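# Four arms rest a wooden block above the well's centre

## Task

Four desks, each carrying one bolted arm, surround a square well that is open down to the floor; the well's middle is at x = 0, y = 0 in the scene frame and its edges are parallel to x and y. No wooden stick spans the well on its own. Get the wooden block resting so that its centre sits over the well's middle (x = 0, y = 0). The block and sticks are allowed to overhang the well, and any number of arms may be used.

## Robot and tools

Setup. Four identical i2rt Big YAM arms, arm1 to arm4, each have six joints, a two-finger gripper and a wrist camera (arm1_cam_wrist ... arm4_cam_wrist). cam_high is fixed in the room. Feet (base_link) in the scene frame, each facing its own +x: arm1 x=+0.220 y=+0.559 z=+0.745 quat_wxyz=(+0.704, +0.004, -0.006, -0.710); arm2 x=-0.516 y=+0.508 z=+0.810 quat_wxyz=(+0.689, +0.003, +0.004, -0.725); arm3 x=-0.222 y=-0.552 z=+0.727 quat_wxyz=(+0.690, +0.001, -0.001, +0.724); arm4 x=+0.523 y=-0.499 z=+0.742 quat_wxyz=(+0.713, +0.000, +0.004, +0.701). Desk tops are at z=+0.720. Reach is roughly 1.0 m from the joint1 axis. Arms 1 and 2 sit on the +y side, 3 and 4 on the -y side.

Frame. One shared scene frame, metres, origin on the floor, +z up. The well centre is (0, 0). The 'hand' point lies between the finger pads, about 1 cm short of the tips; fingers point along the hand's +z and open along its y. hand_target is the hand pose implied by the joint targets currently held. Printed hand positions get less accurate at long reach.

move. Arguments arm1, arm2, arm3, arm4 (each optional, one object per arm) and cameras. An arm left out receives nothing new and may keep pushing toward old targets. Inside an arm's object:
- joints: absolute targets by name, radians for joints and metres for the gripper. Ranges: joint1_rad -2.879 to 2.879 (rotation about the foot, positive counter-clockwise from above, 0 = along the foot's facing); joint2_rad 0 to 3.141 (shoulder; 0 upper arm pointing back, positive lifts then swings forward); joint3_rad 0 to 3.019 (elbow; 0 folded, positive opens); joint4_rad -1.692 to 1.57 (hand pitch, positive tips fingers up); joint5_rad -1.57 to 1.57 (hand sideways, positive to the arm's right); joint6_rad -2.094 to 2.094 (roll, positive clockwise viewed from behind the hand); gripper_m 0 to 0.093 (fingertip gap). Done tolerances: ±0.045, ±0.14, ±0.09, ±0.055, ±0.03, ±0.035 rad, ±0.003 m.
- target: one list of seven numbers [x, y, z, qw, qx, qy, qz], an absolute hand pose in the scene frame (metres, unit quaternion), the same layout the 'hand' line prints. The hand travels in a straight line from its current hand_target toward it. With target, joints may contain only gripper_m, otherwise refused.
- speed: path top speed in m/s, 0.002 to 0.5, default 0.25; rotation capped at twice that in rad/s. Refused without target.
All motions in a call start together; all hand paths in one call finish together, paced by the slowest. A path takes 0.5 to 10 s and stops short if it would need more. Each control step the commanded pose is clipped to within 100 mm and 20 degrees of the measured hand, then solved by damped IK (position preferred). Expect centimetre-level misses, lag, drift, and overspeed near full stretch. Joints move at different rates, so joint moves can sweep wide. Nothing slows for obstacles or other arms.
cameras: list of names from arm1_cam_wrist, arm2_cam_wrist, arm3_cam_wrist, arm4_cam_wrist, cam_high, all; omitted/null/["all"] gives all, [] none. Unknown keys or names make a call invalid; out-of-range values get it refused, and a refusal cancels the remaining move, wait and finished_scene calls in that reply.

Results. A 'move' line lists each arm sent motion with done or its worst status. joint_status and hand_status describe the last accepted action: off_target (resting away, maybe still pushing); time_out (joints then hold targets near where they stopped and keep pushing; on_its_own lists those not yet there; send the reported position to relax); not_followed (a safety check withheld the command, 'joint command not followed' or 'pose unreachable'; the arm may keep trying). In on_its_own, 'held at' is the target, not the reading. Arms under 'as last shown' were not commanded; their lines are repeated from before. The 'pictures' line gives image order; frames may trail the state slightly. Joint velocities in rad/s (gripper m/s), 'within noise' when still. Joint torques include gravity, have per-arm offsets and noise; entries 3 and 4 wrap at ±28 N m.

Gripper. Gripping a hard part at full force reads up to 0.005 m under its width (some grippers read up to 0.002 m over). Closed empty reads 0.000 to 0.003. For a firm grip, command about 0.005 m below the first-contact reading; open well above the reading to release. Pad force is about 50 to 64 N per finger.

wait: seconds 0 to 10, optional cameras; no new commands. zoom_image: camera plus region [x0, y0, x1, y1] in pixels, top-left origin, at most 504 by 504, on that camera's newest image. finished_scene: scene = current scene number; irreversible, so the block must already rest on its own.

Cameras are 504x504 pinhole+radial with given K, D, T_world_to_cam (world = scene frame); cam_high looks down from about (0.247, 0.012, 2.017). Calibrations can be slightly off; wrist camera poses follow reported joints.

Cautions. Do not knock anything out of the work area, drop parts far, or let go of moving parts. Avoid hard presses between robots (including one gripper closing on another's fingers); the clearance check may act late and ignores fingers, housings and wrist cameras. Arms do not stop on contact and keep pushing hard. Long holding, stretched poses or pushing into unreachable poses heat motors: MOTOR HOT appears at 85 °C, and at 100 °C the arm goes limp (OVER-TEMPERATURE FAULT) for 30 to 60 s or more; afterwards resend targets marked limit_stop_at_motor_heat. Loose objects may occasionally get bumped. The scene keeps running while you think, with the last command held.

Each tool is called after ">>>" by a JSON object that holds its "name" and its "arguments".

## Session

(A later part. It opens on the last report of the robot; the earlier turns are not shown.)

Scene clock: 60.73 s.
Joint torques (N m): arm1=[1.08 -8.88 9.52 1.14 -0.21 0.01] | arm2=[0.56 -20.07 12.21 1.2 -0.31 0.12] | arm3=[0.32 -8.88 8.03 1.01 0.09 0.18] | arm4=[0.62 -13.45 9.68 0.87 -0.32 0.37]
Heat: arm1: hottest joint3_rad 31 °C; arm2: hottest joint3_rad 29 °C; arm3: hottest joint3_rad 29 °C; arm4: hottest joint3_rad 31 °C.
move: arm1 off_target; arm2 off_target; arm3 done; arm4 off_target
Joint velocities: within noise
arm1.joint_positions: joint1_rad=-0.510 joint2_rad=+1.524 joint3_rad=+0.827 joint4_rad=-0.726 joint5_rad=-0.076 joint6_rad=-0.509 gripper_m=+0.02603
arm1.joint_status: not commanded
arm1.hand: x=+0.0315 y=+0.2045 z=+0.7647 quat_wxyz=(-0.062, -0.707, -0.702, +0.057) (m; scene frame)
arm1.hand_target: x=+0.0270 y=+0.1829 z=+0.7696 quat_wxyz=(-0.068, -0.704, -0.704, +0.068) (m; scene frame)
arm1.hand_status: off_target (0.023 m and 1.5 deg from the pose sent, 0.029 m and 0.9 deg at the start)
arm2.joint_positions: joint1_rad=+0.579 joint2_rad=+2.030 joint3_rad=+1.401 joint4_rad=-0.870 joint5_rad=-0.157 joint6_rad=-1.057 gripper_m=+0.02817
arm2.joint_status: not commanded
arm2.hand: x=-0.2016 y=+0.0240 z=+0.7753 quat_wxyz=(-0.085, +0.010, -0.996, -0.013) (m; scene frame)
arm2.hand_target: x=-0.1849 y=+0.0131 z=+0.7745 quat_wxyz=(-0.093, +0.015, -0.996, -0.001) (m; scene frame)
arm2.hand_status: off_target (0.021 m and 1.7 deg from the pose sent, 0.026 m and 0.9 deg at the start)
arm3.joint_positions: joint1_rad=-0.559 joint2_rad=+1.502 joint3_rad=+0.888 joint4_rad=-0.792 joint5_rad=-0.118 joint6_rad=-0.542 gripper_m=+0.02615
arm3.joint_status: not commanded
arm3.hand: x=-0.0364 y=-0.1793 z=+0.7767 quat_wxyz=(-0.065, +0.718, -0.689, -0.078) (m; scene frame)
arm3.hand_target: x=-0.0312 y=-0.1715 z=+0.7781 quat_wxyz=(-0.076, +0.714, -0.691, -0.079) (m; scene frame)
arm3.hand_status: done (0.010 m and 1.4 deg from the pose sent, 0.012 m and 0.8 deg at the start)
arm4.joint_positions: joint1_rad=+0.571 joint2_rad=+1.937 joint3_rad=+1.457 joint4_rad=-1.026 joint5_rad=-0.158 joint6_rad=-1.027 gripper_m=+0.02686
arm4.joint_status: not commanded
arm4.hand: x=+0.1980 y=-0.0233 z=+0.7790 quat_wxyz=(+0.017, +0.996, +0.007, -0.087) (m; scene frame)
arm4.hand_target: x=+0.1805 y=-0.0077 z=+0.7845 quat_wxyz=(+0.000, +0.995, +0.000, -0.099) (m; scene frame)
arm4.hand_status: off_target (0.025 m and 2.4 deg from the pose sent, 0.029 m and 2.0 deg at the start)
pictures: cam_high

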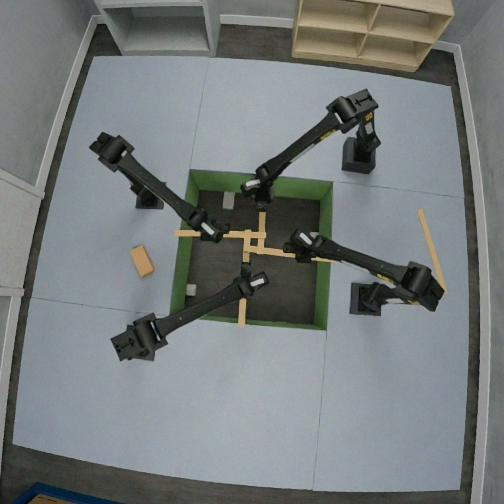

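>>> {"name": "move", "arguments": {"arm1": {"target":[0.0265,0.178,0.763,0.066,0.7035,0.7035,-0.066],"speed":0.03}, "arm2": {"target":[-0.1815,0.0123,0.769,0.089,-0.0147,0.9957,0.0015],"speed":0.03}, "arm3": {"target":[-0.0311,-0.1692,0.772,-0.072,0.7144,-0.6915,-0.074],"speed":0.03}, "arm4": {"target":[0.178,-0.0066,0.779,0,0.9955,0,-0.094],"speed":0.03}, "cameras": ["cam_high"]}}

>>> {"name": "zoom_image", "arguments": {"camera": "cam_high", "region": [180, 170, 320, 310]}}

>>> {"name": "zoom_image", "arguments": {"camera": "cam_high", "region": [230, 220, 275, 265]}}

>>> {"name": "zoom_image", "arguments": {"camera": "cam_high", "region": [160, 150, 360, 350]}}

Scene clock: 62.03 s.
Joint torques (N m): arm1=[1.26 -7.94 9.72 1.51 -0.28 0.03] | arm2=[0.97 -19.14 12.51 1.24 -0.35 0.11] | arm3=[0.5 -8.06 8.4 1.14 0.07 0.21] | arm4=[0.73 -13.1 9.76 0.95 -0.34 0.39]
Heat: arm1: hottest joint3_rad 31 °C; arm2: hottest joint3_rad 29 °C; arm3: hottest joint3_rad 29 °C; arm4: hottest joint3_rad 31 °C.
move: arm1 off_target; arm2 off_target; arm3 off_target; arm4 off_target
Joint velocities: within noise
arm1.joint_positions: joint1_rad=-0.508 joint2_rad=+1.533 joint3_rad=+0.830 joint4_rad=-0.726 joint5_rad=-0.071 joint6_rad=-0.505 gripper_m=+0.02603
arm1.joint_status: not commanded
arm1.hand: x=+0.0312 y=+0.2038 z=+0.7625 quat_wxyz=(-0.059, -0.707, -0.702, +0.055) (m; scene frame)
arm1.hand_target: x=+0.0273 y=+0.1791 z=+0.7638 quat_wxyz=(-0.066, -0.704, -0.704, +0.066) (m; scene frame)
arm1.hand_status: off_target (0.026 m and 1.6 deg from the pose sent, 0.027 m and 1.2 deg at the start)
arm2.joint_positions: joint1_rad=+0.582 joint2_rad=+2.038 joint3_rad=+1.402 joint4_rad=-0.868 joint5_rad=-0.149 joint6_rad=-1.051 gripper_m=+0.02817
arm2.joint_status: not commanded
arm2.hand: x=-0.2018 y=+0.0249 z=+0.7706 quat_wxyz=(-0.080, +0.008, -0.997, -0.014) (m; scene frame)
arm2.hand_target: x=-0.1819 y=+0.0134 z=+0.7695 quat_wxyz=(-0.089, +0.015, -0.996, -0.001) (m; scene frame)
arm2.hand_status: off_target (0.024 m and 1.9 deg from the pose sent, 0.024 m and 1.5 deg at the start)
arm3.joint_positions: joint1_rad=-0.555 joint2_rad=+1.509 joint3_rad=+0.888 joint4_rad=-0.792 joint5_rad=-0.109 joint6_rad=-0.542 gripper_m=+0.02615
arm3.joint_status: not commanded
arm3.hand: x=-0.0368 y=-0.1797 z=+0.7739 quat_wxyz=(-0.063, +0.719, -0.688, -0.073) (m; scene frame)
arm3.hand_target: x=-0.0313 y=-0.1695 z=+0.7722 quat_wxyz=(-0.072, +0.715, -0.692, -0.074) (m; scene frame)
arm3.hand_status: off_target (0.012 m and 1.3 deg from the pose sent, 0.012 m and 1.1 deg at the start)
arm4.joint_positions: joint1_rad=+0.574 joint2_rad=+1.942 joint3_rad=+1.459 joint4_rad=-1.026 joint5_rad=-0.150 joint6_rad=-1.024 gripper_m=+0.02686
arm4.joint_status: not commanded
arm4.hand: x=+0.1976 y=-0.0234 z=+0.7768 quat_wxyz=(+0.016, +0.996, +0.007, -0.083) (m; scene frame)
arm4.hand_target: x=+0.1786 y=-0.0076 z=+0.7797 quat_wxyz=(+0.000, +0.996, +0.000, -0.095) (m; scene frame)
arm4.hand_status: off_target (0.026 m and 2.4 deg from the pose sent, 0.026 m and 2.2 deg at the start)
pictures: cam_high

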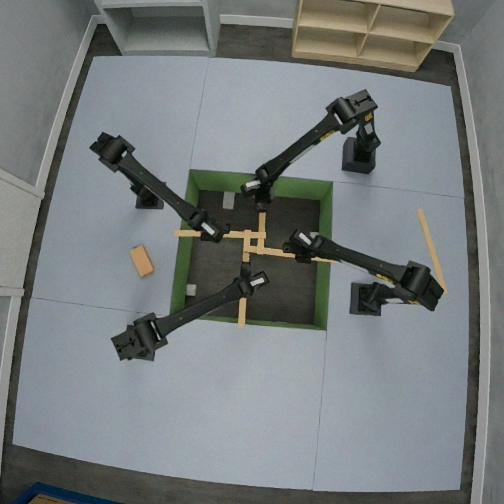

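Scaled by 3.600 from the camera's 504x504 image, which has a finer 720x720 frame.

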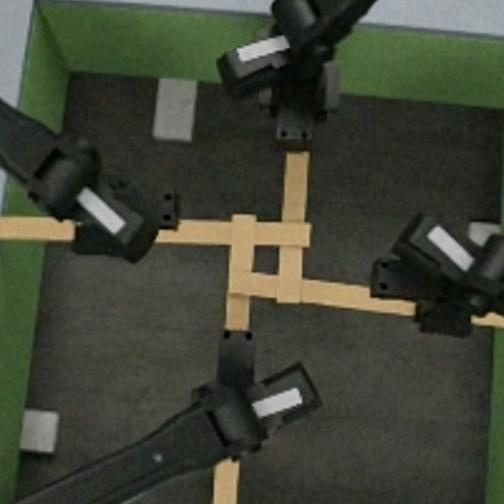

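Scaled by 11.200 from the camera's 504x504 image, which has a finer 720x720 frame.

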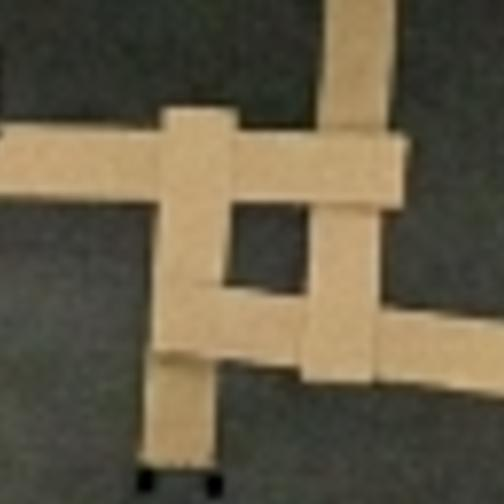

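Scaled by 2.520 from the camera's 504x504 image, which has a finer 720x720 frame.

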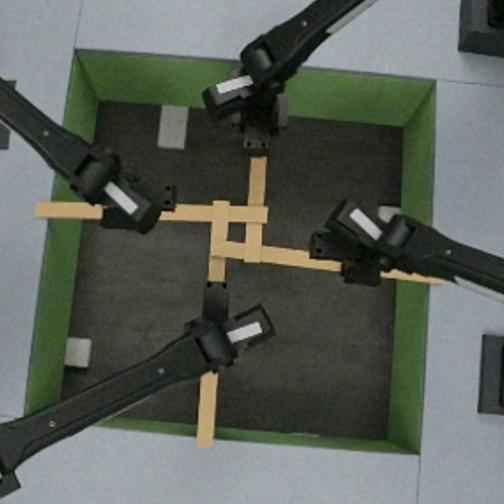

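>>> {"name": "move", "arguments": {"arm1": {"target":[0.0275,0.180,0.760,0.065,0.7036,0.7036,-0.065],"speed":0.03}, "arm3": {"target":[-0.0311,-0.1692,0.767,-0.070,0.7146,-0.6917,-0.072],"speed":0.03}, "cameras": []}}

>>> {"name": "move", "arguments": {"arm4": {"joints":{"gripper_m":0.05}}, "cameras": ["cam_high"]}}

>>> {"name": "zoom_image", "arguments": {"camera": "cam_high", "region": [230, 220, 275, 265]}}

Scene clock: 63.33 s.
Joint torques (N m): arm1=[1.32 -7.77 9.21 1.77 -0.26 0.03] | arm2=[0.79 -19.19 12.55 1.25 -0.35 0.13] | arm3=[0.5 -7.36 8.16 1.47 0.09 0.22] | arm4=[0.85 -13.27 9.73 0.95 -0.35 0.39]
Heat: arm1: hottest joint3_rad 31 °C; arm2: hottest joint3_rad 29 °C; arm3: hottest joint3_rad 29 °C; arm4: hottest joint3_rad 31 °C.
move: arm1 off_target; arm3 off_target
Joint velocities: within noise
arm1.joint_positions: joint1_rad=-0.507 joint2_rad=+1.533 joint3_rad=+0.830 joint4_rad=-0.726 joint5_rad=-0.070 joint6_rad=-0.505 gripper_m=+0.02604
arm1.joint_status: not commanded
arm1.hand: x=+0.0312 y=+0.2038 z=+0.7624 quat_wxyz=(-0.059, -0.708, -0.702, +0.055) (m; scene frame)
arm1.hand_target: x=+0.0282 y=+0.1811 z=+0.7607 quat_wxyz=(-0.065, -0.704, -0.704, +0.065) (m; scene frame)
arm1.hand_status: off_target (0.024 m and 1.5 deg from the pose sent, 0.024 m and 1.4 deg at the start)
arm2, arm4: as last shown
arm2.hand_target: x=-0.1819 y=+0.0134 z=+0.7695 quat_wxyz=(-0.089, +0.015, -0.996, -0.002) (m; scene frame)
arm3.joint_positions: joint1_rad=-0.554 joint2_rad=+1.510 joint3_rad=+0.888 joint4_rad=-0.792 joint5_rad=-0.107 joint6_rad=-0.542 gripper_m=+0.02615
arm3.joint_status: not commanded
arm3.hand: x=-0.0367 y=-0.1799 z=+0.7734 quat_wxyz=(-0.063, +0.719, -0.688, -0.072) (m; scene frame)
arm3.hand_target: x=-0.0315 y=-0.1697 z=+0.7672 quat_wxyz=(-0.070, +0.715, -0.692, -0.072) (m; scene frame)
arm3.hand_status: off_target (0.014 m and 1.1 deg from the pose sent, 0.014 m and 1.1 deg at the start)
arm4.hand: x=+0.1974 y=-0.0235 z=+0.7768 quat_wxyz=(+0.016, +0.996, +0.008, -0.083) (m; scene frame)
arm4.hand_target: x=+0.1785 y=-0.0077 z=+0.7797 quat_wxyz=(+0.000, +0.996, +0.000, -0.095) (m; scene frame)
pictures: none
No camera images: "cameras" was empty.

Scene clock: 64.03 s.
Joint torques (N m): arm1=[0.73 -8.53 8.94 1.73 -0.22 0.03] | arm2=[0.44 -20.07 12.48 1.14 -0.33 0.09] | arm3=[0.5 -7.77 8.14 1.18 -0.09 0.22] | arm4=[0.5 -13.86 8.79 0.73 -0.36 0.17]
Heat: arm1: hottest joint3_rad 31 °C; arm2: hottest joint3_rad 29 °C; arm3: hottest joint3_rad 29 °C; arm4: hottest joint3_rad 31 °C.
move: arm4 done
Joint velocities: within noise
arm1: as last shown
arm1.joint_positions: joint1_rad=-0.500 joint2_rad=+1.541 joint3_rad=+0.834 joint4_rad=-0.725 joint5_rad=-0.071 joint6_rad=-0.505 gripper_m=+0.02604
arm1.hand: x=+0.0335 y=+0.2014 z=+0.7607 quat_wxyz=(-0.059, -0.705, -0.705, +0.053) (m; scene frame)
arm2.joint_positions: joint1_rad=+0.587 joint2_rad=+2.041 joint3_rad=+1.402 joint4_rad=-0.865 joint5_rad=-0.149 joint6_rad=-1.046 gripper_m=+0.02817
arm2.joint_status: not commanded
arm2.hand: x=-0.1989 y=+0.0262 z=+0.7688 quat_wxyz=(-0.080, +0.008, -0.997, -0.014) (m; scene frame)
arm2.hand_target: x=-0.1821 y=+0.0134 z=+0.7696 quat_wxyz=(-0.089, +0.015, -0.996, -0.002) (m; scene frame)
arm2.hand_status: not commanded
arm3.joint_positions: joint1_rad=-0.554 joint2_rad=+1.515 joint3_rad=+0.888 joint4_rad=-0.784 joint5_rad=-0.102 joint6_rad=-0.542 gripper_m=+0.02615
arm3.joint_status: not commanded
arm3.hand: x=-0.0353 y=-0.1790 z=+0.7717 quat_wxyz=(-0.064, +0.719, -0.688, -0.070) (m; scene frame)
arm3.hand_target: x=-0.0314 y=-0.1697 z=+0.7672 quat_wxyz=(-0.070, +0.715, -0.692, -0.072) (m; scene frame)
arm3.hand_status: not commanded
arm4.joint_positions: joint1_rad=+0.580 joint2_rad=+1.949 joint3_rad=+1.472 joint4_rad=-1.018 joint5_rad=-0.150 joint6_rad=-1.005 gripper_m=+0.04991
arm4.joint_status: all done
arm4.hand: x=+0.1911 y=-0.0196 z=+0.7774 quat_wxyz=(+0.011, +0.996, +0.001, -0.086) (m; scene frame)
arm4.hand_target: x=+0.1786 y=-0.0077 z=+0.7797 quat_wxyz=(+0.000, +0.996, +0.000, -0.095) (m; scene frame)
arm4.hand_status: not commanded
pictures: cam_high

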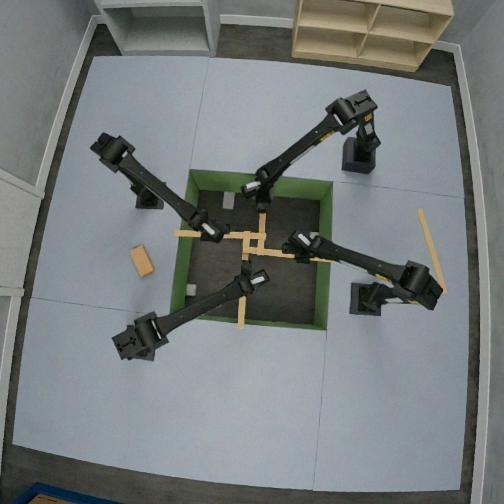

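Scaled by 11.200 from the camera's 504x504 image, which has a finer 720x720 frame.

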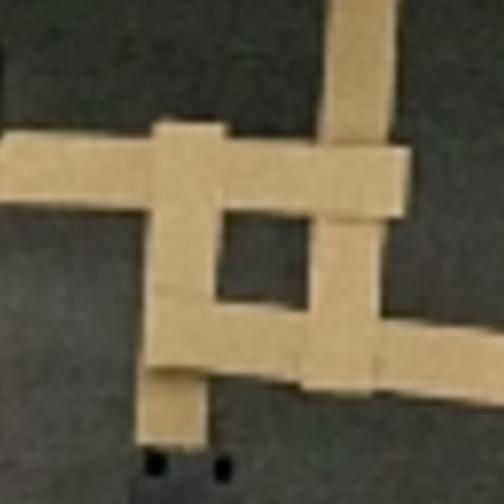

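>>> {"name": "move", "arguments": {"arm1": {"joints":{"gripper_m":0.05}}, "cameras": ["cam_high"]}}

>>> {"name": "zoom_image", "arguments": {"camera": "cam_high", "region": [230, 220, 275, 265]}}

>>> {"name": "move", "arguments": {"arm2": {"joints":{"gripper_m":0.05}}, "cameras": ["cam_high"]}}

>>> {"name": "zoom_image", "arguments": {"camera": "cam_high", "region": [230, 220, 275, 265]}}

Scene clock: 65.13 s.
Joint torques (N m): arm1=[0.56 -10.7 8.8 1.22 -0.15 0.03] | arm2=[0.32 -19.72 12.3 1.18 -0.3 0.1] | arm3=[0.5 -7.82 8.17 0.9 -0.11 0.2] | arm4=[0.38 -13.86 8.8 0.73 -0.35 0.18]
Heat: arm1: hottest joint3_rad 31 °C; arm2: hottest joint3_rad 29 °C; arm3: hottest joint3_rad 29 °C; arm4: hottest joint3_rad 31 °C.
move: arm1 done
Joint velocities: within noise
arm1.joint_positions: joint1_rad=-0.498 joint2_rad=+1.565 joint3_rad=+0.834 joint4_rad=-0.712 joint5_rad=-0.073 joint6_rad=-0.504 gripper_m=+0.04988
arm1.joint_status: all done
arm1.hand: x=+0.0344 y=+0.2007 z=+0.7518 quat_wxyz=(-0.058, -0.705, -0.705, +0.047) (m; scene frame)
arm1.hand_target: x=+0.0281 y=+0.1810 z=+0.7607 quat_wxyz=(-0.065, -0.704, -0.704, +0.065) (m; scene frame)
arm1.hand_status: not commanded
arm2.joint_positions: joint1_rad=+0.590 joint2_rad=+2.042 joint3_rad=+1.404 joint4_rad=-0.865 joint5_rad=-0.150 joint6_rad=-1.046 gripper_m=+0.02817
arm2.joint_status: not commanded
arm2.hand: x=-0.1968 y=+0.0264 z=+0.7694 quat_wxyz=(-0.081, +0.010, -0.997, -0.014) (m; scene frame)
arm2.hand_target: x=-0.1820 y=+0.0133 z=+0.7695 quat_wxyz=(-0.089, +0.015, -0.996, -0.002) (m; scene frame)
arm2.hand_status: not commanded
arm3, arm4: as last shown
arm3.joint_positions: joint1_rad=-0.554 joint2_rad=+1.515 joint3_rad=+0.888 joint4_rad=-0.776 joint5_rad=-0.102 joint6_rad=-0.540 gripper_m=+0.02615
arm3.hand: x=-0.0342 y=-0.1772 z=+0.7720 quat_wxyz=(-0.068, +0.718, -0.689, -0.071) (m; scene frame)
arm4.joint_positions: joint1_rad=+0.580 joint2_rad=+1.949 joint3_rad=+1.472 joint4_rad=-1.018 joint5_rad=-0.150 joint6_rad=-1.005 gripper_m=+0.04993
pictures: cam_high

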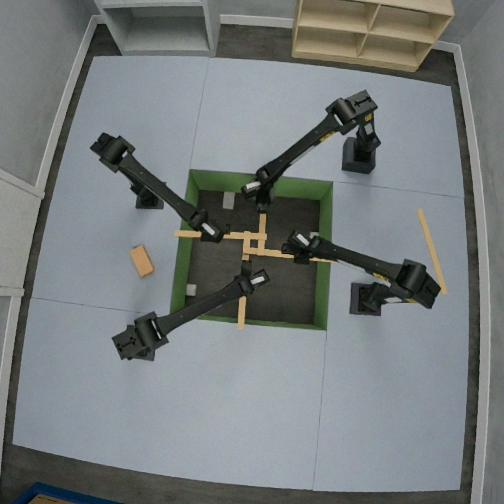

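Scaled by 11.200 from the camera's 504x504 image, which has a finer 720x720 frame.

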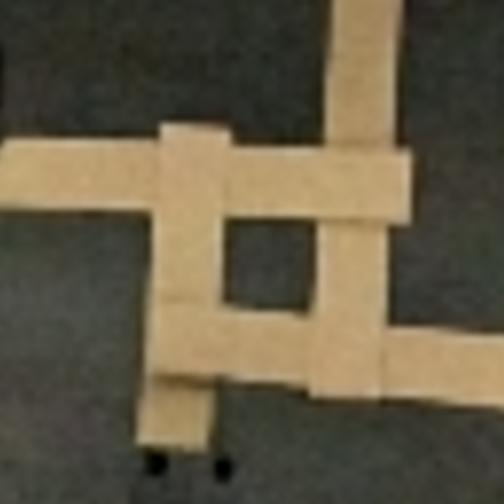

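Scene clock: 65.77 s.
Joint torques (N m): arm1=[0.56 -10.7 8.79 1.22 -0.15 0.02] | arm2=[0.85 -19.84 11.74 1.2 -0.26 0.11] | arm3=[0.5 -7.82 8.16 0.87 -0.11 0.2] | arm4=[0.5 -13.86 8.85 0.75 -0.34 0.18]
Heat: arm1: hottest joint3_rad 31 °C; arm2: hottest joint3_rad 30 °C; arm3: hottest joint3_rad 29 °C; arm4: hottest joint3_rad 31 °C.
move: arm2 done
Joint velocities: within noise
arm1, arm3, arm4: as last shown
arm1.joint_positions: joint1_rad=-0.498 joint2_rad=+1.565 joint3_rad=+0.834 joint4_rad=-0.712 joint5_rad=-0.073 joint6_rad=-0.504 gripper_m=+0.04991
arm1.hand_target: x=+0.0281 y=+0.1811 z=+0.7607 quat_wxyz=(-0.065, -0.704, -0.704, +0.065) (m; scene frame)
arm2.joint_positions: joint1_rad=+0.590 joint2_rad=+2.042 joint3_rad=+1.412 joint4_rad=-0.865 joint5_rad=-0.150 joint6_rad=-1.046 gripper_m=+0.04987
arm2.joint_status: all done
arm2.hand: x=-0.1950 y=+0.0233 z=+0.7718 quat_wxyz=(-0.083, +0.010, -0.996, -0.010) (m; scene frame)
arm2.hand_target: x=-0.1820 y=+0.0133 z=+0.7695 quat_wxyz=(-0.089, +0.015, -0.996, -0.002) (m; scene frame)
arm2.hand_status: not commanded
arm3.joint_positions: joint1_rad=-0.554 joint2_rad=+1.515 joint3_rad=+0.888 joint4_rad=-0.775 joint5_rad=-0.102 joint6_rad=-0.540 gripper_m=+0.02615
arm3.hand: x=-0.0342 y=-0.1771 z=+0.7719 quat_wxyz=(-0.069, +0.718, -0.688, -0.071) (m; scene frame)
pictures: cam_high

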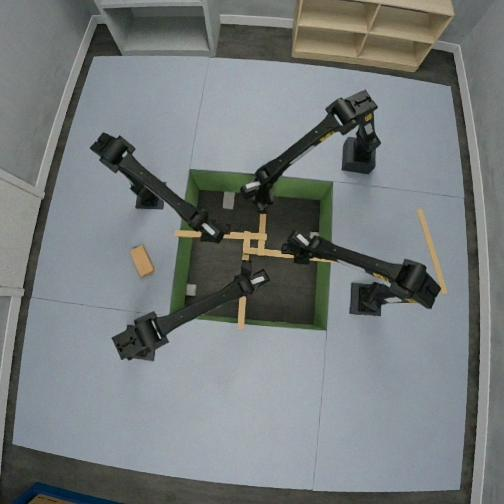

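Scaled by 11.200 from the camera's 504x504 image, which has a finer 720x720 frame.

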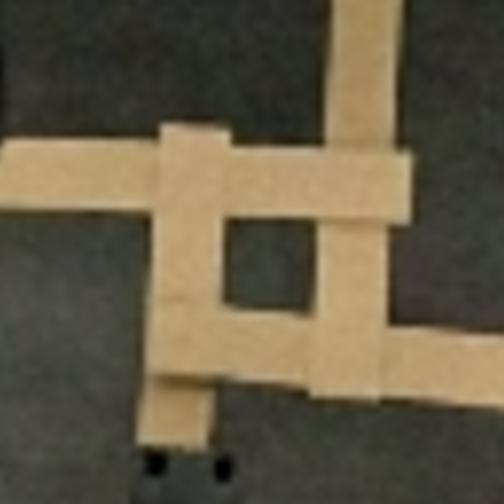

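>>> {"name": "move", "arguments": {"arm3": {"joints":{"gripper_m":0.05}}, "cameras": ["cam_high"]}}

>>> {"name": "zoom_image", "arguments": {"camera": "cam_high", "region": [230, 220, 275, 265]}}

>>> {"name": "zoom_image", "arguments": {"camera": "cam_high", "region": [160, 150, 360, 350]}}

Scene clock: 66.60 s.
Joint torques (N m): arm1=[0.62 -10.7 8.8 1.22 -0.15 0.02] | arm2=[0.97 -20.13 11.71 1.17 -0.28 0.1] | arm3=[0.5 -8.76 8.13 0.75 -0.11 0.2] | arm4=[0.38 -13.98 8.85 0.75 -0.35 0.17]
Heat: arm1: hottest joint3_rad 31 °C; arm2: hottest joint3_rad 30 °C; arm3: hottest joint3_rad 29 °C; arm4: hottest joint3_rad 31 °C.
move: arm3 done
Joint velocities: within noise
arm1, arm2, arm4: as last shown
arm2.joint_positions: joint1_rad=+0.590 joint2_rad=+2.042 joint3_rad=+1.412 joint4_rad=-0.865 joint5_rad=-0.150 joint6_rad=-1.046 gripper_m=+0.04993
arm3.joint_positions: joint1_rad=-0.554 joint2_rad=+1.528 joint3_rad=+0.888 joint4_rad=-0.772 joint5_rad=-0.102 joint6_rad=-0.540 gripper_m=+0.04988
arm3.joint_status: all done
arm3.hand: x=-0.0344 y=-0.1775 z=+0.7670 quat_wxyz=(-0.064, +0.718, -0.689, -0.070) (m; scene frame)
arm3.hand_target: x=-0.0314 y=-0.1697 z=+0.7672 quat_wxyz=(-0.070, +0.715, -0.692, -0.072) (m; scene frame)
arm3.hand_status: not commanded
pictures: cam_high

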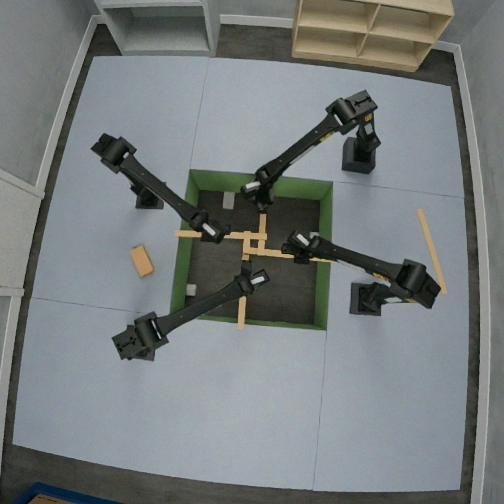

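Scaled by 11.200 from the camera's 504x504 image, which has a finer 720x720 frame.

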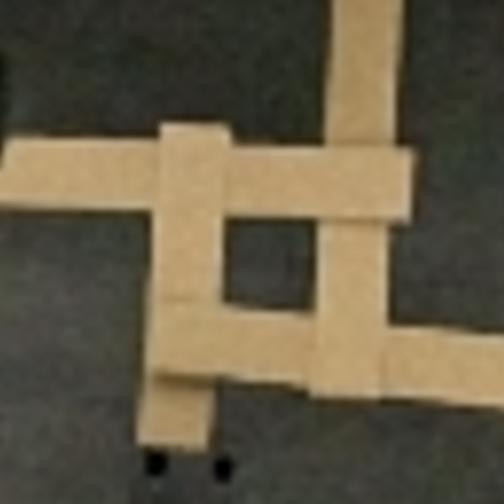

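Scaled by 2.520 from the camera's 504x504 image, which has a finer 720x720 frame.

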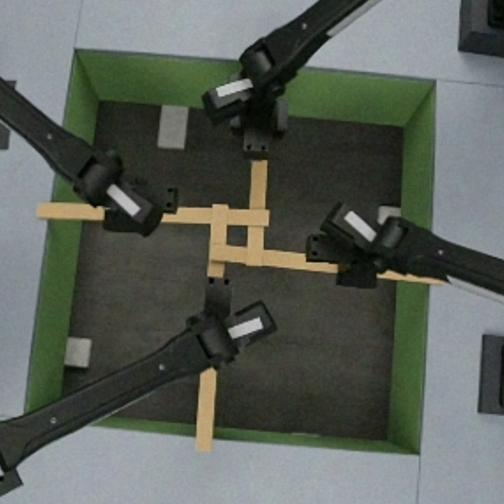

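>>> {"name": "move", "arguments": {"arm4": {"target":[0.20,-0.0077,0.85,0,0.996,0,-0.09],"speed":0.06}, "cameras": ["cam_high"]}}

>>> {"name": "zoom_image", "arguments": {"camera": "cam_high", "region": [160, 150, 360, 350]}}

>>> {"name": "move", "arguments": {"arm1": {"target":[0.0281,0.205,0.83,0.062,0.704,0.704,-0.062],"speed":0.06}, "cameras": ["cam_high"]}}

>>> {"name": "zoom_image", "arguments": {"camera": "cam_high", "region": [160, 150, 360, 350]}}

Scene clock: 68.93 s.
Joint torques (N m): arm1=[0.62 -10.7 8.79 1.22 -0.15 0.02] | arm2=[0.15 -20.31 11.78 1.1 -0.3 0.09] | arm3=[0.44 -8.82 8.08 0.75 -0.11 0.2] | arm4=[-0.56 -15.85 9.39 -0.16 -0.15 -0.07]
Heat: arm1: hottest joint3_rad 31 °C; arm2: hottest joint3_rad 30 °C; arm3: hottest joint3_rad 29 °C; arm4: hottest joint3_rad 31 °C.
move: arm4 off_target
Joint velocities: within noise
arm1, arm2, arm3: as last shown
arm3.joint_positions: joint1_rad=-0.554 joint2_rad=+1.528 joint3_rad=+0.888 joint4_rad=-0.772 joint5_rad=-0.102 joint6_rad=-0.540 gripper_m=+0.04992
arm4.joint_positions: joint1_rad=+0.564 joint2_rad=+1.884 joint3_rad=+1.521 joint4_rad=-1.151 joint5_rad=-0.150 joint6_rad=-1.012 gripper_m=+0.04993
arm4.joint_status: not commanded
arm4.hand: x=+0.2032 y=-0.0213 z=+0.8295 quat_wxyz=(+0.018, +0.997, -0.004, -0.081) (m; scene frame)
arm4.hand_target: x=+0.2005 y=-0.0083 z=+0.8501 quat_wxyz=(+0.000, +0.996, +0.000, -0.090) (m; scene frame)
arm4.hand_status: off_target (0.025 m and 2.3 deg from the pose sent, 0.074 m and 1.4 deg at the start)
pictures: cam_high

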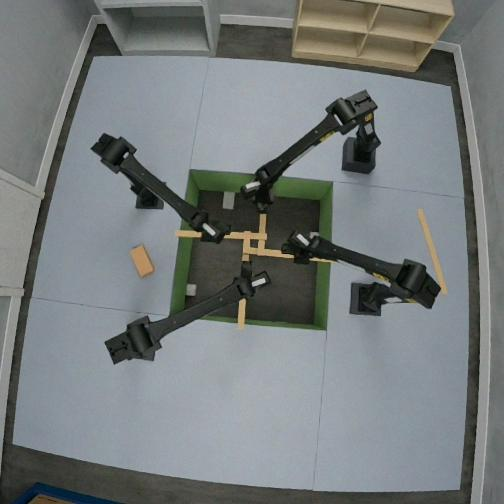

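Scaled by 2.520 from the camera's 504x504 image, which has a finer 720x720 frame.

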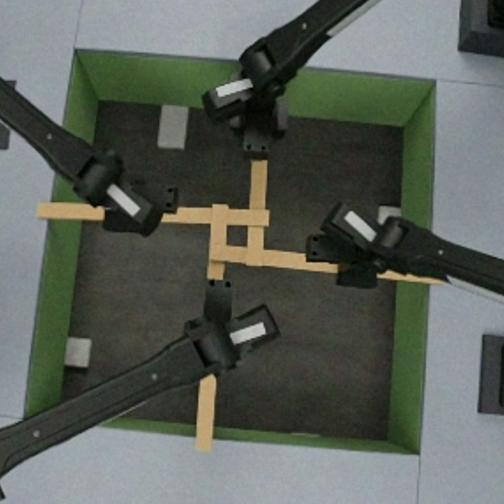

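Scene clock: 70.80 s.
Joint torques (N m): arm1=[-0.79 -11.16 10.35 0.5 -0.11 -0.24] | arm2=[0.62 -19.96 11.84 1.05 -0.27 0.11] | arm3=[0.56 -8.82 8.06 0.76 -0.11 0.19] | arm4=[-0.5 -15.85 9.32 -0.18 -0.14 -0.07]
Heat: arm1: hottest joint3_rad 31 °C; arm2: hottest joint3_rad 30 °C; arm3: hottest joint3_rad 29 °C; arm4: hottest joint3_rad 31 °C.
move: arm1 off_target
Joint velocities: within noise
arm1.joint_positions: joint1_rad=-0.505 joint2_rad=+1.418 joint3_rad=+0.858 joint4_rad=-0.904 joint5_rad=-0.073 joint6_rad=-0.508 gripper_m=+0.04991
arm1.joint_status: not commanded
arm1.hand: x=+0.0420 y=+0.2215 z=+0.8088 quat_wxyz=(-0.055, -0.707, -0.704, +0.037) (m; scene frame)
arm1.hand_target: x=+0.0286 y=+0.2058 z=+0.8302 quat_wxyz=(-0.062, -0.704, -0.704, +0.062) (m; scene frame)
arm1.hand_status: off_target (0.030 m and 3.0 deg from the pose sent, 0.079 m and 1.8 deg at the start)
arm2, arm3, arm4: as last shown
arm3.joint_positions: joint1_rad=-0.554 joint2_rad=+1.528 joint3_rad=+0.888 joint4_rad=-0.772 joint5_rad=-0.102 joint6_rad=-0.539 gripper_m=+0.04992
arm4.hand: x=+0.2032 y=-0.0214 z=+0.8295 quat_wxyz=(+0.018, +0.997, -0.004, -0.081) (m; scene frame)
pictures: cam_high

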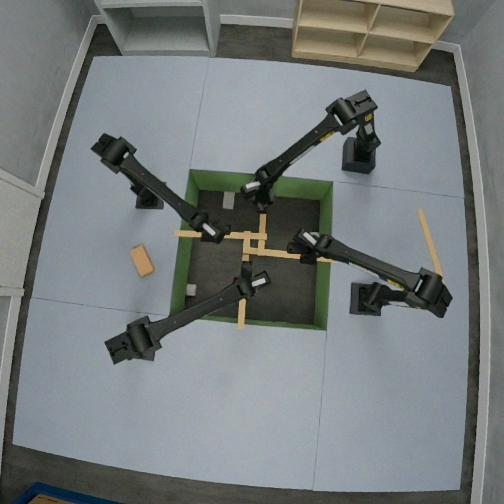

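Scaled by 2.520 from the camera's 504x504 image, which has a finer 720x720 frame.

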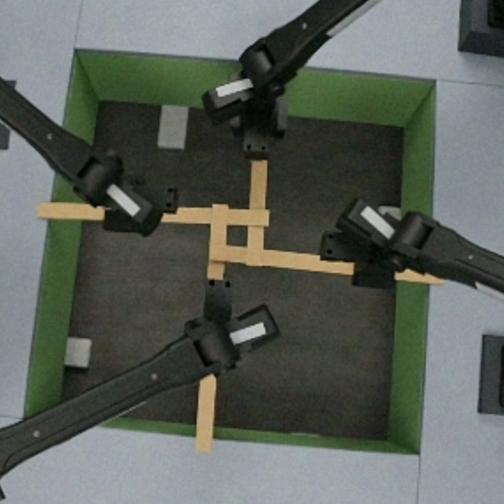

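>>> {"name": "move", "arguments": {"arm2": {"target":[-0.203,0.0133,0.84,0.086,-0.0147,0.9962,0.0015],"speed":0.06}, "arm3": {"target":[-0.0310,-0.186,0.84,-0.069,0.7147,-0.6917,-0.07],"speed":0.06}, "cameras": ["cam_high"]}}

>>> {"name": "zoom_image", "arguments": {"camera": "cam_high", "region": [160, 150, 360, 350]}}

>>> {"name": "move", "arguments": {"arm1": {"target":[0.0281,0.22,0.92,0.062,0.704,0.704,-0.062],"speed":0.08}, "arm2": {"target":[-0.213,0.0133,0.93,0.086,-0.0147,0.9962,0.0015],"speed":0.08}, "arm3": {"target":[-0.0310,-0.196,0.93,-0.069,0.7147,-0.6917,-0.07],"speed":0.08}, "arm4": {"target":[0.213,-0.0077,0.94,0,0.996,0,-0.09],"speed":0.08}, "cameras": ["cam_high"]}}

>>> {"name": "zoom_image", "arguments": {"camera": "cam_high", "region": [160, 150, 360, 350]}}

Scene clock: 73.00 s.
Joint torques (N m): arm1=[-0.79 -11.16 10.35 0.46 -0.11 -0.23] | arm2=[-0.26 -22.89 12.3 0.14 -0.12 -0.01] | arm3=[-0.38 -9.93 11.12 -0.17 -0.09 0.02] | arm4=[-0.44 -15.85 9.32 -0.16 -0.15 -0.06]
Heat: arm1: hottest joint3_rad 31 °C; arm2: hottest joint3_rad 30 °C; arm3: hottest joint3_rad 29 °C; arm4: hottest joint3_rad 31 °C.
move: arm2 off_target; arm3 off_target
Joint velocities: within noise
arm1, arm4: as last shown
arm1.joint_positions: joint1_rad=-0.505 joint2_rad=+1.418 joint3_rad=+0.858 joint4_rad=-0.905 joint5_rad=-0.073 joint6_rad=-0.508 gripper_m=+0.04991
arm1.hand: x=+0.0421 y=+0.2217 z=+0.8087 quat_wxyz=(-0.055, -0.707, -0.704, +0.036) (m; scene frame)
arm2.joint_positions: joint1_rad=+0.580 joint2_rad=+1.958 joint3_rad=+1.424 joint4_rad=-0.985 joint5_rad=-0.150 joint6_rad=-1.061 gripper_m=+0.04993
arm2.joint_status: not commanded
arm2.hand: x=-0.2062 y=+0.0302 z=+0.8205 quat_wxyz=(-0.077, +0.012, -0.997, -0.020) (m; scene frame)
arm2.hand_target: x=-0.2033 y=+0.0140 z=+0.8401 quat_wxyz=(-0.086, +0.015, -0.996, -0.001) (m; scene frame)
arm2.hand_status: off_target (0.026 m and 2.4 deg from the pose sent, 0.069 m and 1.2 deg at the start)
arm3.joint_positions: joint1_rad=-0.562 joint2_rad=+1.414 joint3_rad=+0.924 joint4_rad=-0.965 joint5_rad=-0.102 joint6_rad=-0.539 gripper_m=+0.04992
arm3.joint_status: not commanded
arm3.hand: x=-0.0428 y=-0.1993 z=+0.8174 quat_wxyz=(-0.044, +0.716, -0.694, -0.064) (m; scene frame)
arm3.hand_target: x=-0.0315 y=-0.1867 z=+0.8401 quat_wxyz=(-0.069, +0.715, -0.692, -0.070) (m; scene frame)
arm3.hand_status: off_target (0.029 m and 3.0 deg from the pose sent, 0.073 m and 0.8 deg at the start)
arm4.hand_target: x=+0.2004 y=-0.0083 z=+0.8501 quat_wxyz=(+0.000, +0.996, +0.000, -0.090) (m; scene frame)
pictures: cam_high

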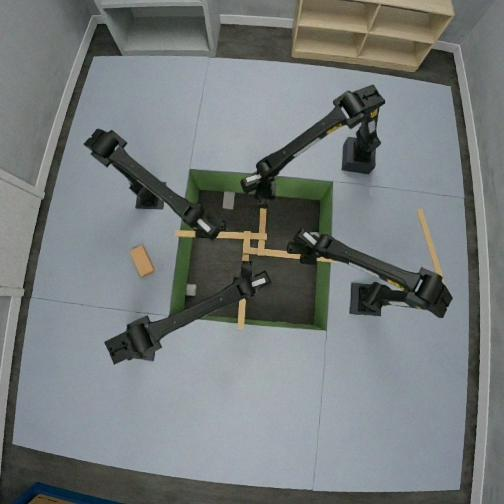

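Scaled by 2.520 from the camera's 504x504 image, which has a finer 720x720 frame.

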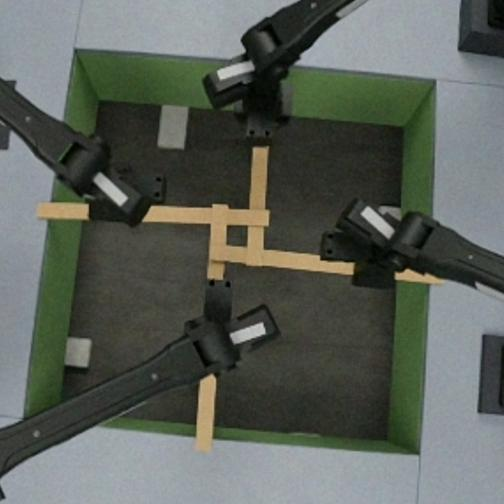

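Scene clock: 74.87 s.
Joint torques (N m): arm1=[-0.85 -10.11 11.52 0.47 -0.16 -0.24] | arm2=[-0.79 -21.42 13.65 0.03 -0.2 -0.05] | arm3=[-0.38 -9.29 12.23 -0.12 -0.16 -0.03] | arm4=[-0.67 -15.33 9.74 -0.1 -0.22 -0.07]
Heat: arm1: hottest joint3_rad 31 °C; arm2: hottest joint3_rad 30 °C; arm3: hottest joint3_rad 30 °C; arm4: hottest joint3_rad 31 °C.
move: arm1 off_target; arm2 off_target; arm3 off_target; arm4 off_target
Joint velocities: within noise
arm1.joint_positions: joint1_rad=-0.523 joint2_rad=+1.288 joint3_rad=+0.984 joint4_rad=-1.166 joint5_rad=-0.074 joint6_rad=-0.525 gripper_m=+0.04991
arm1.joint_status: not commanded
arm1.hand: x=+0.0404 y=+0.2335 z=+0.8955 quat_wxyz=(-0.055, -0.707, -0.704, +0.035) (m; scene frame)
arm1.hand_target: x=+0.0287 y=+0.2210 z=+0.9199 quat_wxyz=(-0.062, -0.704, -0.704, +0.062) (m; scene frame)
arm1.hand_status: off_target (0.031 m and 3.2 deg from the pose sent, 0.112 m and 3.0 deg at the start)
arm2.joint_positions: joint1_rad=+0.566 joint2_rad=+1.853 joint3_rad=+1.520 joint4_rad=-1.188 joint5_rad=-0.150 joint6_rad=-1.077 gripper_m=+0.04993
arm2.joint_status: not commanded
arm2.hand: x=-0.2143 y=+0.0279 z=+0.9102 quat_wxyz=(-0.077, +0.013, -0.997, -0.019) (m; scene frame)
arm2.hand_target: x=-0.2133 y=+0.0140 z=+0.9301 quat_wxyz=(-0.086, +0.015, -0.996, -0.001) (m; scene frame)
arm2.hand_status: off_target (0.025 m and 2.3 deg from the pose sent, 0.111 m and 2.3 deg at the start)
arm3.joint_positions: joint1_rad=-0.575 joint2_rad=+1.315 joint3_rad=+1.075 joint4_rad=-1.218 joint5_rad=-0.102 joint6_rad=-0.547 gripper_m=+0.04992
arm3.joint_status: not commanded
arm3.hand: x=-0.0407 y=-0.2059 z=+0.9053 quat_wxyz=(-0.043, +0.714, -0.696, -0.064) (m; scene frame)
arm3.hand_target: x=-0.0315 y=-0.1968 z=+0.9300 quat_wxyz=(-0.069, +0.715, -0.692, -0.070) (m; scene frame)
arm3.hand_status: off_target (0.028 m and 3.1 deg from the pose sent, 0.113 m and 3.0 deg at the start)
arm4.joint_positions: joint1_rad=+0.547 joint2_rad=+1.814 joint3_rad=+1.664 joint4_rad=-1.365 joint5_rad=-0.149 joint6_rad=-1.031 gripper_m=+0.04993
arm4.joint_status: not commanded
arm4.hand: x=+0.2139 y=-0.0187 z=+0.9202 quat_wxyz=(+0.017, +0.997, -0.003, -0.081) (m; scene frame)
arm4.hand_target: x=+0.2134 y=-0.0082 z=+0.9402 quat_wxyz=(-0.001, +0.996, +0.000, -0.090) (m; scene frame)
arm4.hand_status: off_target (0.023 m and 2.2 deg from the pose sent, 0.112 m and 2.3 deg at the start)
pictures: cam_high

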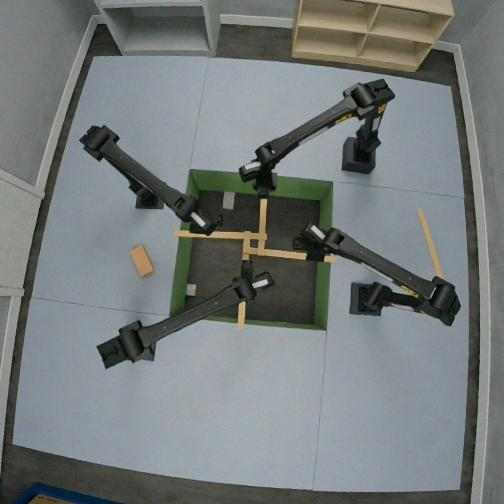

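Scaled by 2.520 from the camera's 504x504 image, which has a finer 720x720 frame.

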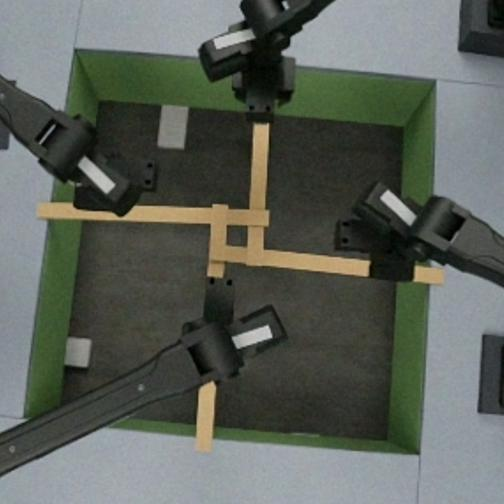

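>>> {"name": "move", "arguments": {"arm1": {"target":[0.05,0.26,1.06,0,0.7071,0.7071,0]}, "arm2": {"target":[-0.26,0.06,1.06,0,-0.0147,0.9999,0]}, "arm3": {"target":[-0.05,-0.23,1.04,0,0.7172,-0.6969,0]}, "arm4": {"target":[0.26,-0.05,1.06,0,1,0,0]}, "cameras": []}}

>>> {"name": "move", "arguments": {"arm1": {"joints":{"joint1_rad":0.6,"joint6_rad":0}}, "arm2": {"joints":{"joint1_rad":-0.1,"joint6_rad":0}}, "arm3": {"joints":{"joint1_rad":-1.55,"joint6_rad":0,"gripper_m":0.093}}, "arm4": {"joints":{"joint1_rad":-0.2,"joint6_rad":0}}, "cameras": ["cam_high","arm3_cam_wrist"]}}

>>> {"name": "zoom_image", "arguments": {"camera": "cam_high", "region": [160, 150, 360, 350]}}

>>> {"name": "zoom_image", "arguments": {"camera": "cam_high", "region": [110, 220, 190, 300]}}

Scene clock: 76.63 s.
Joint torques (N m): arm1=[0.56 -7.65 11.96 0.23 0.01 0.03] | arm2=[0.56 -17.26 14.13 -0.08 -0.03 0.05] | arm3=[0.85 -8.47 12.29 -0.36 0.05 0.21] | arm4=[0.44 -11.81 9.44 -0.17 -0.03 0.04]
Heat: arm1: hottest joint3_rad 31 °C; arm2: hottest joint3_rad 30 °C; arm3: hottest joint3_rad 30 °C; arm4: hottest joint3_rad 32 °C.
move: arm1 off_target; arm2 off_target; arm3 off_target; arm4 off_target
Joint velocities: within noise
arm1.joint_positions: joint1_rad=-0.496 joint2_rad=+1.225 joint3_rad=+1.322 joint4_rad=-1.699 joint5_rad=+0.011 joint6_rad=-0.507 gripper_m=+0.04991
arm1.joint_status: not commanded
arm1.hand: x=+0.0539 y=+0.2725 z=+1.0422 quat_wxyz=(+0.004, -0.706, -0.708, -0.017) (m; scene frame)
arm1.hand_target: x=+0.0505 y=+0.2607 z=+1.0598 quat_wxyz=(+0.000, -0.707, -0.707, +0.000) (m; scene frame)
arm1.hand_status: off_target (0.022 m and 2.0 deg from the pose sent, 0.167 m and 7.5 deg at the start)
arm2.joint_positions: joint1_rad=+0.566 joint2_rad=+1.664 joint3_rad=+1.643 joint4_rad=-1.556 joint5_rad=+0.001 joint6_rad=-1.077 gripper_m=+0.04993
arm2.joint_status: not commanded
arm2.hand: x=-0.2669 y=+0.0666 z=+1.0510 quat_wxyz=(+0.003, +0.011, -1.000, -0.008) (m; scene frame)
arm2.hand_target: x=-0.2601 y=+0.0604 z=+1.0600 quat_wxyz=(+0.000, +0.015, -1.000, +0.000) (m; scene frame)
arm2.hand_status: off_target (0.013 m and 1.0 deg from the pose sent, 0.160 m and 9.1 deg at the start)
arm3.joint_positions: joint1_rad=-0.545 joint2_rad=+1.295 joint3_rad=+1.365 joint4_rad=-1.669 joint5_rad=-0.002 joint6_rad=-0.531 gripper_m=+0.04992
arm3.joint_status: not commanded
arm3.hand: x=-0.0517 y=-0.2379 z=+1.0196 quat_wxyz=(+0.013, +0.719, -0.695, +0.002) (m; scene frame)
arm3.hand_target: x=-0.0503 y=-0.2307 z=+1.0394 quat_wxyz=(-0.008, +0.717, -0.697, -0.003) (m; scene frame)
arm3.hand_status: off_target (0.022 m and 1.6 deg from the pose sent, 0.137 m and 8.8 deg at the start; a joint's target at an end of its range on 24 of 44 steps)
arm4.joint_positions: joint1_rad=+0.548 joint2_rad=+1.668 joint3_rad=+1.815 joint4_rad=-1.677 joint5_rad=+0.004 joint6_rad=-1.031 gripper_m=+0.04993
arm4.joint_status: not commanded
arm4.hand: x=+0.2656 y=-0.0534 z=+1.0499 quat_wxyz=(-0.016, +1.000, -0.004, -0.011) (m; scene frame)
arm4.hand_target: x=+0.2602 y=-0.0504 z=+1.0595 quat_wxyz=(-0.023, +1.000, +0.000, -0.014) (m; scene frame)
arm4.hand_status: off_target (0.012 m and 2.3 deg from the pose sent, 0.151 m and 9.5 deg at the start; a joint's target at an end of its range on 27 of 44 steps)
pictures: none
No camera images: "cameras" was empty.

Scene clock: 78.30 s.
Joint torques (N m): arm1=[0.44 -8.12 11.97 0.24 0 0.03] | arm2=[-0.32 -17.38 13.93 0.24 -0.06 0.19] | arm3=[0.03 -8.47 12.29 -0.34 0.01 0.19] | arm4=[0.15 -12.22 9.48 -0.14 -0.1 0.19]
Heat: arm1: hottest joint3_rad 32 °C; arm2: hottest joint3_rad 30 °C; arm3: hottest joint3_rad 30 °C; arm4: hottest joint3_rad 32 °C.
move: arm1 done; arm2 done; arm3 done; arm4 done
Joint velocities: within noise
arm1.joint_positions: joint1_rad=+0.594 joint2_rad=+1.233 joint3_rad=+1.322 joint4_rad=-1.700 joint5_rad=+0.013 joint6_rad=-0.011 gripper_m=+0.04991
arm1.joint_status: all done
arm1.hand: x=+0.3960 y=+0.2824 z=+1.0445 quat_wxyz=(+0.014, -0.468, -0.884, -0.006) (m; scene frame)
arm1.hand_target: x=+0.4032 y=+0.2748 z=+1.0648 quat_wxyz=(-0.006, -0.471, -0.882, +0.005) (m; scene frame)
arm1.hand_status: not commanded
arm2.joint_positions: joint1_rad=-0.103 joint2_rad=+1.664 joint3_rad=+1.643 joint4_rad=-1.557 joint5_rad=+0.005 joint6_rad=-0.012 gripper_m=+0.04994
arm2.joint_status: all done
arm2.hand: x=-0.5937 y=+0.0072 z=+1.0509 quat_wxyz=(+0.008, -0.755, -0.656, -0.004) (m; scene frame)
arm2.hand_target: x=-0.5936 y=-0.0017 z=+1.0598 quat_wxyz=(+0.003, -0.758, -0.652, +0.002) (m; scene frame)
arm2.hand_status: not commanded
arm3.joint_positions: joint1_rad=-1.546 joint2_rad=+1.295 joint3_rad=+1.365 joint4_rad=-1.669 joint5_rad=+0.000 joint6_rad=-0.011 gripper_m=+0.09288
arm3.joint_status: all done
arm3.hand: x=+0.1346 y=-0.5270 z=+1.0191 quat_wxyz=(+0.014, +0.042, -0.999, +0.000) (m; scene frame)
arm3.hand_target: x=+0.1418 y=-0.5279 z=+1.0389 quat_wxyz=(-0.008, +0.034, -0.999, -0.001) (m; scene frame)
arm3.hand_status: not commanded
arm4.joint_positions: joint1_rad=-0.205 joint2_rad=+1.668 joint3_rad=+1.815 joint4_rad=-1.677 joint5_rad=+0.008 joint6_rad=-0.011 gripper_m=+0.04995
arm4.joint_status: all done
arm4.hand: x=+0.6399 y=+0.0040 z=+1.0472 quat_wxyz=(-0.014, +0.629, -0.777, -0.009) (m; scene frame)
arm4.hand_target: x=+0.6386 y=+0.0098 z=+1.0569 quat_wxyz=(-0.021, +0.626, -0.779, -0.014) (m; scene frame)
arm4.hand_status: not commanded
pictures: arm3_cam_wrist, cam_high
camera_calibration:
arm3_cam_wrist: T_world_to_cam=[[0.0924973, -0.99569, -0.00678075, -0.52961], [-0.791837, -0.0776852, 0.605771, -0.54779], [-0.603687, -0.0506629, -0.79561, 0.98768], [0, 0, 0, 1]] pos_world=[0.211476, -0.519844, 1.11405]

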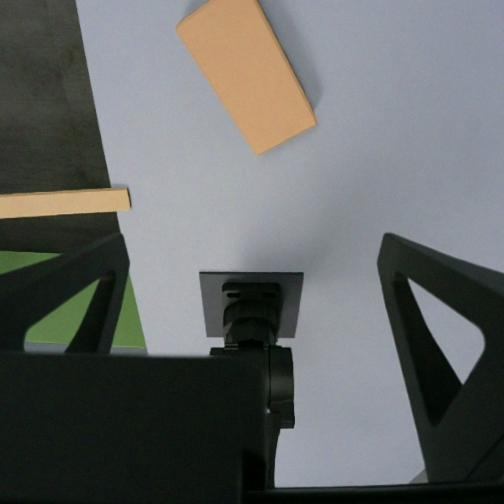

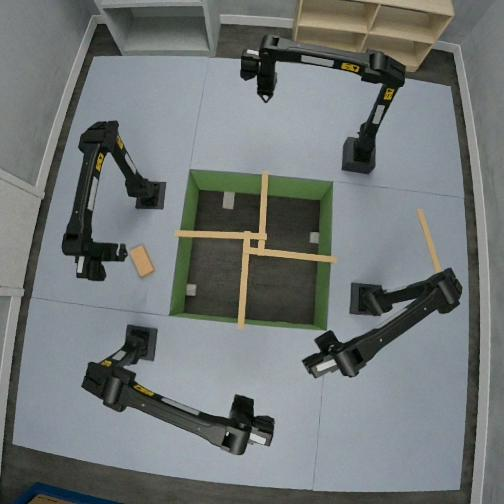

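Scaled by 2.520 from the camera's 504x504 image, which has a finer 720x720 frame.

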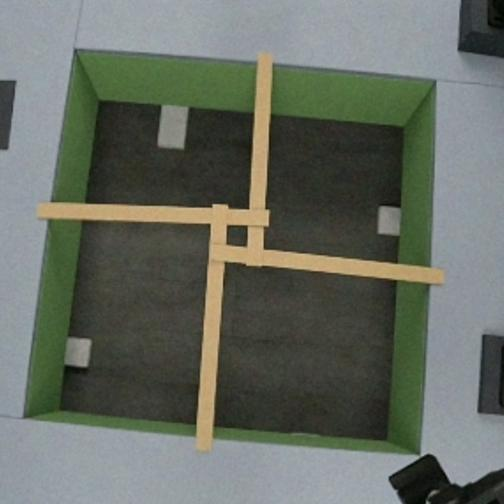

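Scaled by 6.300 from the camera's 504x504 image, which has a finer 720x720 frame.

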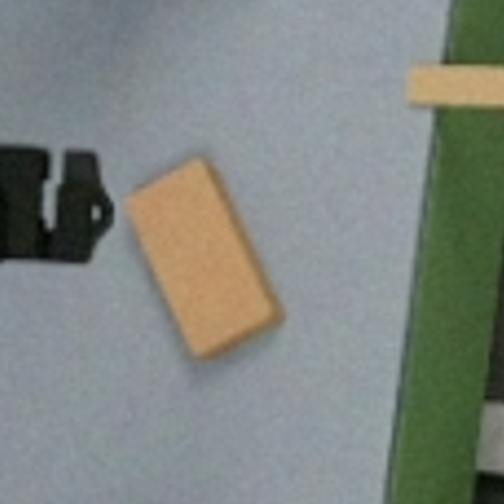

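>>> {"name": "move", "arguments": {"arm3": {"target":[0.255,-0.525,1.03,0.0,0.042,-0.9991,0]}, "cameras": ["arm3_cam_wrist"]}}

>>> {"name": "zoom_image", "arguments": {"camera": "arm3_cam_wrist", "region": [100, 60, 400, 360]}}

Scene clock: 80.47 s.
Joint torques (N m): arm1=[0.32 -8.12 11.97 0.24 0 0.03] | arm2=[0.21 -17.44 13.98 0.01 -0.07 0.18] | arm3=[-0.26 -11.63 12.27 -0.35 0.09 -0.01] | arm4=[0.15 -12.28 9.46 -0.21 -0.11 0.19]
Heat: arm1: hottest joint3_rad 32 °C; arm2: hottest joint3_rad 31 °C; arm3: hottest joint3_rad 31 °C; arm4: hottest joint3_rad 32 °C.
move: arm3 off_target
Joint velocities: within noise
arm1, arm2, arm4: as last shown
arm1.hand_target: x=+0.4032 y=+0.2748 z=+1.0648 quat_wxyz=(-0.006, -0.470, -0.882, +0.005) (m; scene frame)
arm2.hand: x=-0.5937 y=+0.0072 z=+1.0509 quat_wxyz=(+0.008, -0.755, -0.655, -0.004) (m; scene frame)
arm3.joint_positions: joint1_rad=-1.551 joint2_rad=+1.586 joint3_rad=+1.654 joint4_rad=-1.669 joint5_rad=+0.000 joint6_rad=-0.013 gripper_m=+0.09288
arm3.joint_status: not commanded
arm3.hand: x=+0.2454 y=-0.5212 z=+1.0132 quat_wxyz=(+0.015, +0.040, -0.999, +0.000) (m; scene frame)
arm3.hand_target: x=+0.2542 y=-0.5250 z=+1.0296 quat_wxyz=(-0.003, +0.042, -0.999, +0.000) (m; scene frame)
arm3.hand_status: off_target (0.020 m and 1.7 deg from the pose sent, 0.121 m and 1.6 deg at the start; a joint's target at an end of its range on 22 of 41 steps)
pictures: arm3_cam_wrist
camera_calibration:
arm3_cam_wrist: T_world_to_cam=[[0.0887055, -0.996034, -0.00693889, -0.533204], [-0.790949, -0.0746717, 0.607308, -0.456357], [-0.605418, -0.0483832, -0.794436, 1.05057], [0, 0, 0, 1]] pos_world=[0.322374, -0.514336, 1.10806]

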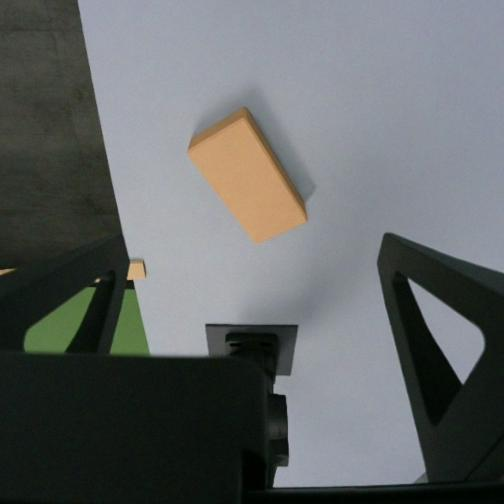

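Scaled by 1.680 from the camera's 504x504 image, which has a finer 720x720 frame.

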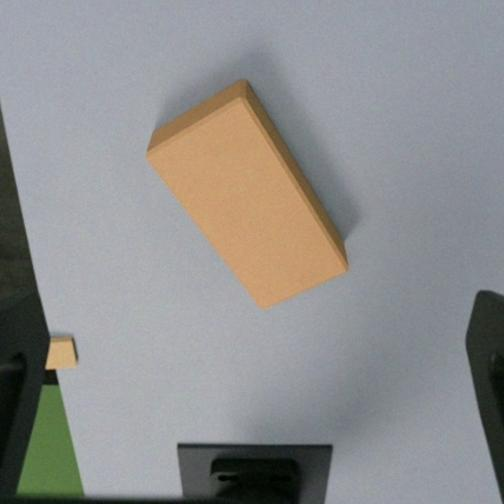

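>>> {"name": "move", "arguments": {"arm3": {"target":[0.152,-0.529,0.96,0.0,0.309,-0.951,0]}, "cameras": ["arm3_cam_wrist"]}}

Scene clock: 83.23 s.
Joint torques (N m): arm1=[0.32 -8.12 11.96 0.24 0 0.02] | arm2=[-0.56 -17.9 13.83 -0.06 -0.06 0.22] | arm3=[0.15 -9.99 8.47 0.36 -0.14 -0.01] | arm4=[0.21 -12.22 9.48 -0.18 -0.1 0.18]
Heat: arm1: hottest joint3_rad 32 °C; arm2: hottest joint3_rad 31 °C; arm3: hottest joint3_rad 30 °C; arm4: hottest joint3_rad 32 °C.
move: arm3 done
Joint velocities: within noise
arm1, arm2, arm4: as last shown
arm1.hand: x=+0.3960 y=+0.2824 z=+1.0445 quat_wxyz=(+0.014, -0.468, -0.883, -0.006) (m; scene frame)
arm1.hand_target: x=+0.4032 y=+0.2748 z=+1.0648 quat_wxyz=(-0.006, -0.471, -0.882, +0.005) (m; scene frame)
arm2.joint_positions: joint1_rad=-0.103 joint2_rad=+1.664 joint3_rad=+1.643 joint4_rad=-1.557 joint5_rad=+0.005 joint6_rad=-0.011 gripper_m=+0.04994
arm3.joint_positions: joint1_rad=-1.551 joint2_rad=+1.342 joint3_rad=+1.234 joint4_rad=-1.495 joint5_rad=+0.005 joint6_rad=-0.551 gripper_m=+0.09289
arm3.joint_status: not commanded
arm3.hand: x=+0.1507 y=-0.5283 z=+0.9527 quat_wxyz=(+0.016, +0.304, -0.952, -0.002) (m; scene frame)
arm3.hand_target: x=+0.1519 y=-0.5290 z=+0.9600 quat_wxyz=(+0.000, +0.309, -0.951, +0.000) (m; scene frame)
arm3.hand_status: done (0.007 m and 1.9 deg from the pose sent, 0.108 m and 31.4 deg at the start)
arm4.joint_positions: joint1_rad=-0.205 joint2_rad=+1.668 joint3_rad=+1.815 joint4_rad=-1.677 joint5_rad=+0.008 joint6_rad=-0.010 gripper_m=+0.04995
arm4.hand: x=+0.6399 y=+0.0040 z=+1.0472 quat_wxyz=(-0.014, +0.629, -0.778, -0.009) (m; scene frame)
pictures: arm3_cam_wrist
camera_calibration:
arm3_cam_wrist: T_world_to_cam=[[0.58632, -0.809862, -0.0187628, -0.497692], [-0.637718, -0.475728, 0.605804, -0.728586], [-0.499544, -0.34323, -0.795393, 0.77398], [0, 0, 0, 1]] pos_world=[0.213811, -0.484018, 1.04766]

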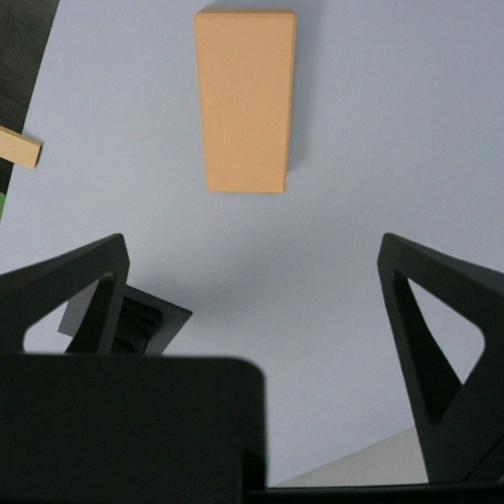

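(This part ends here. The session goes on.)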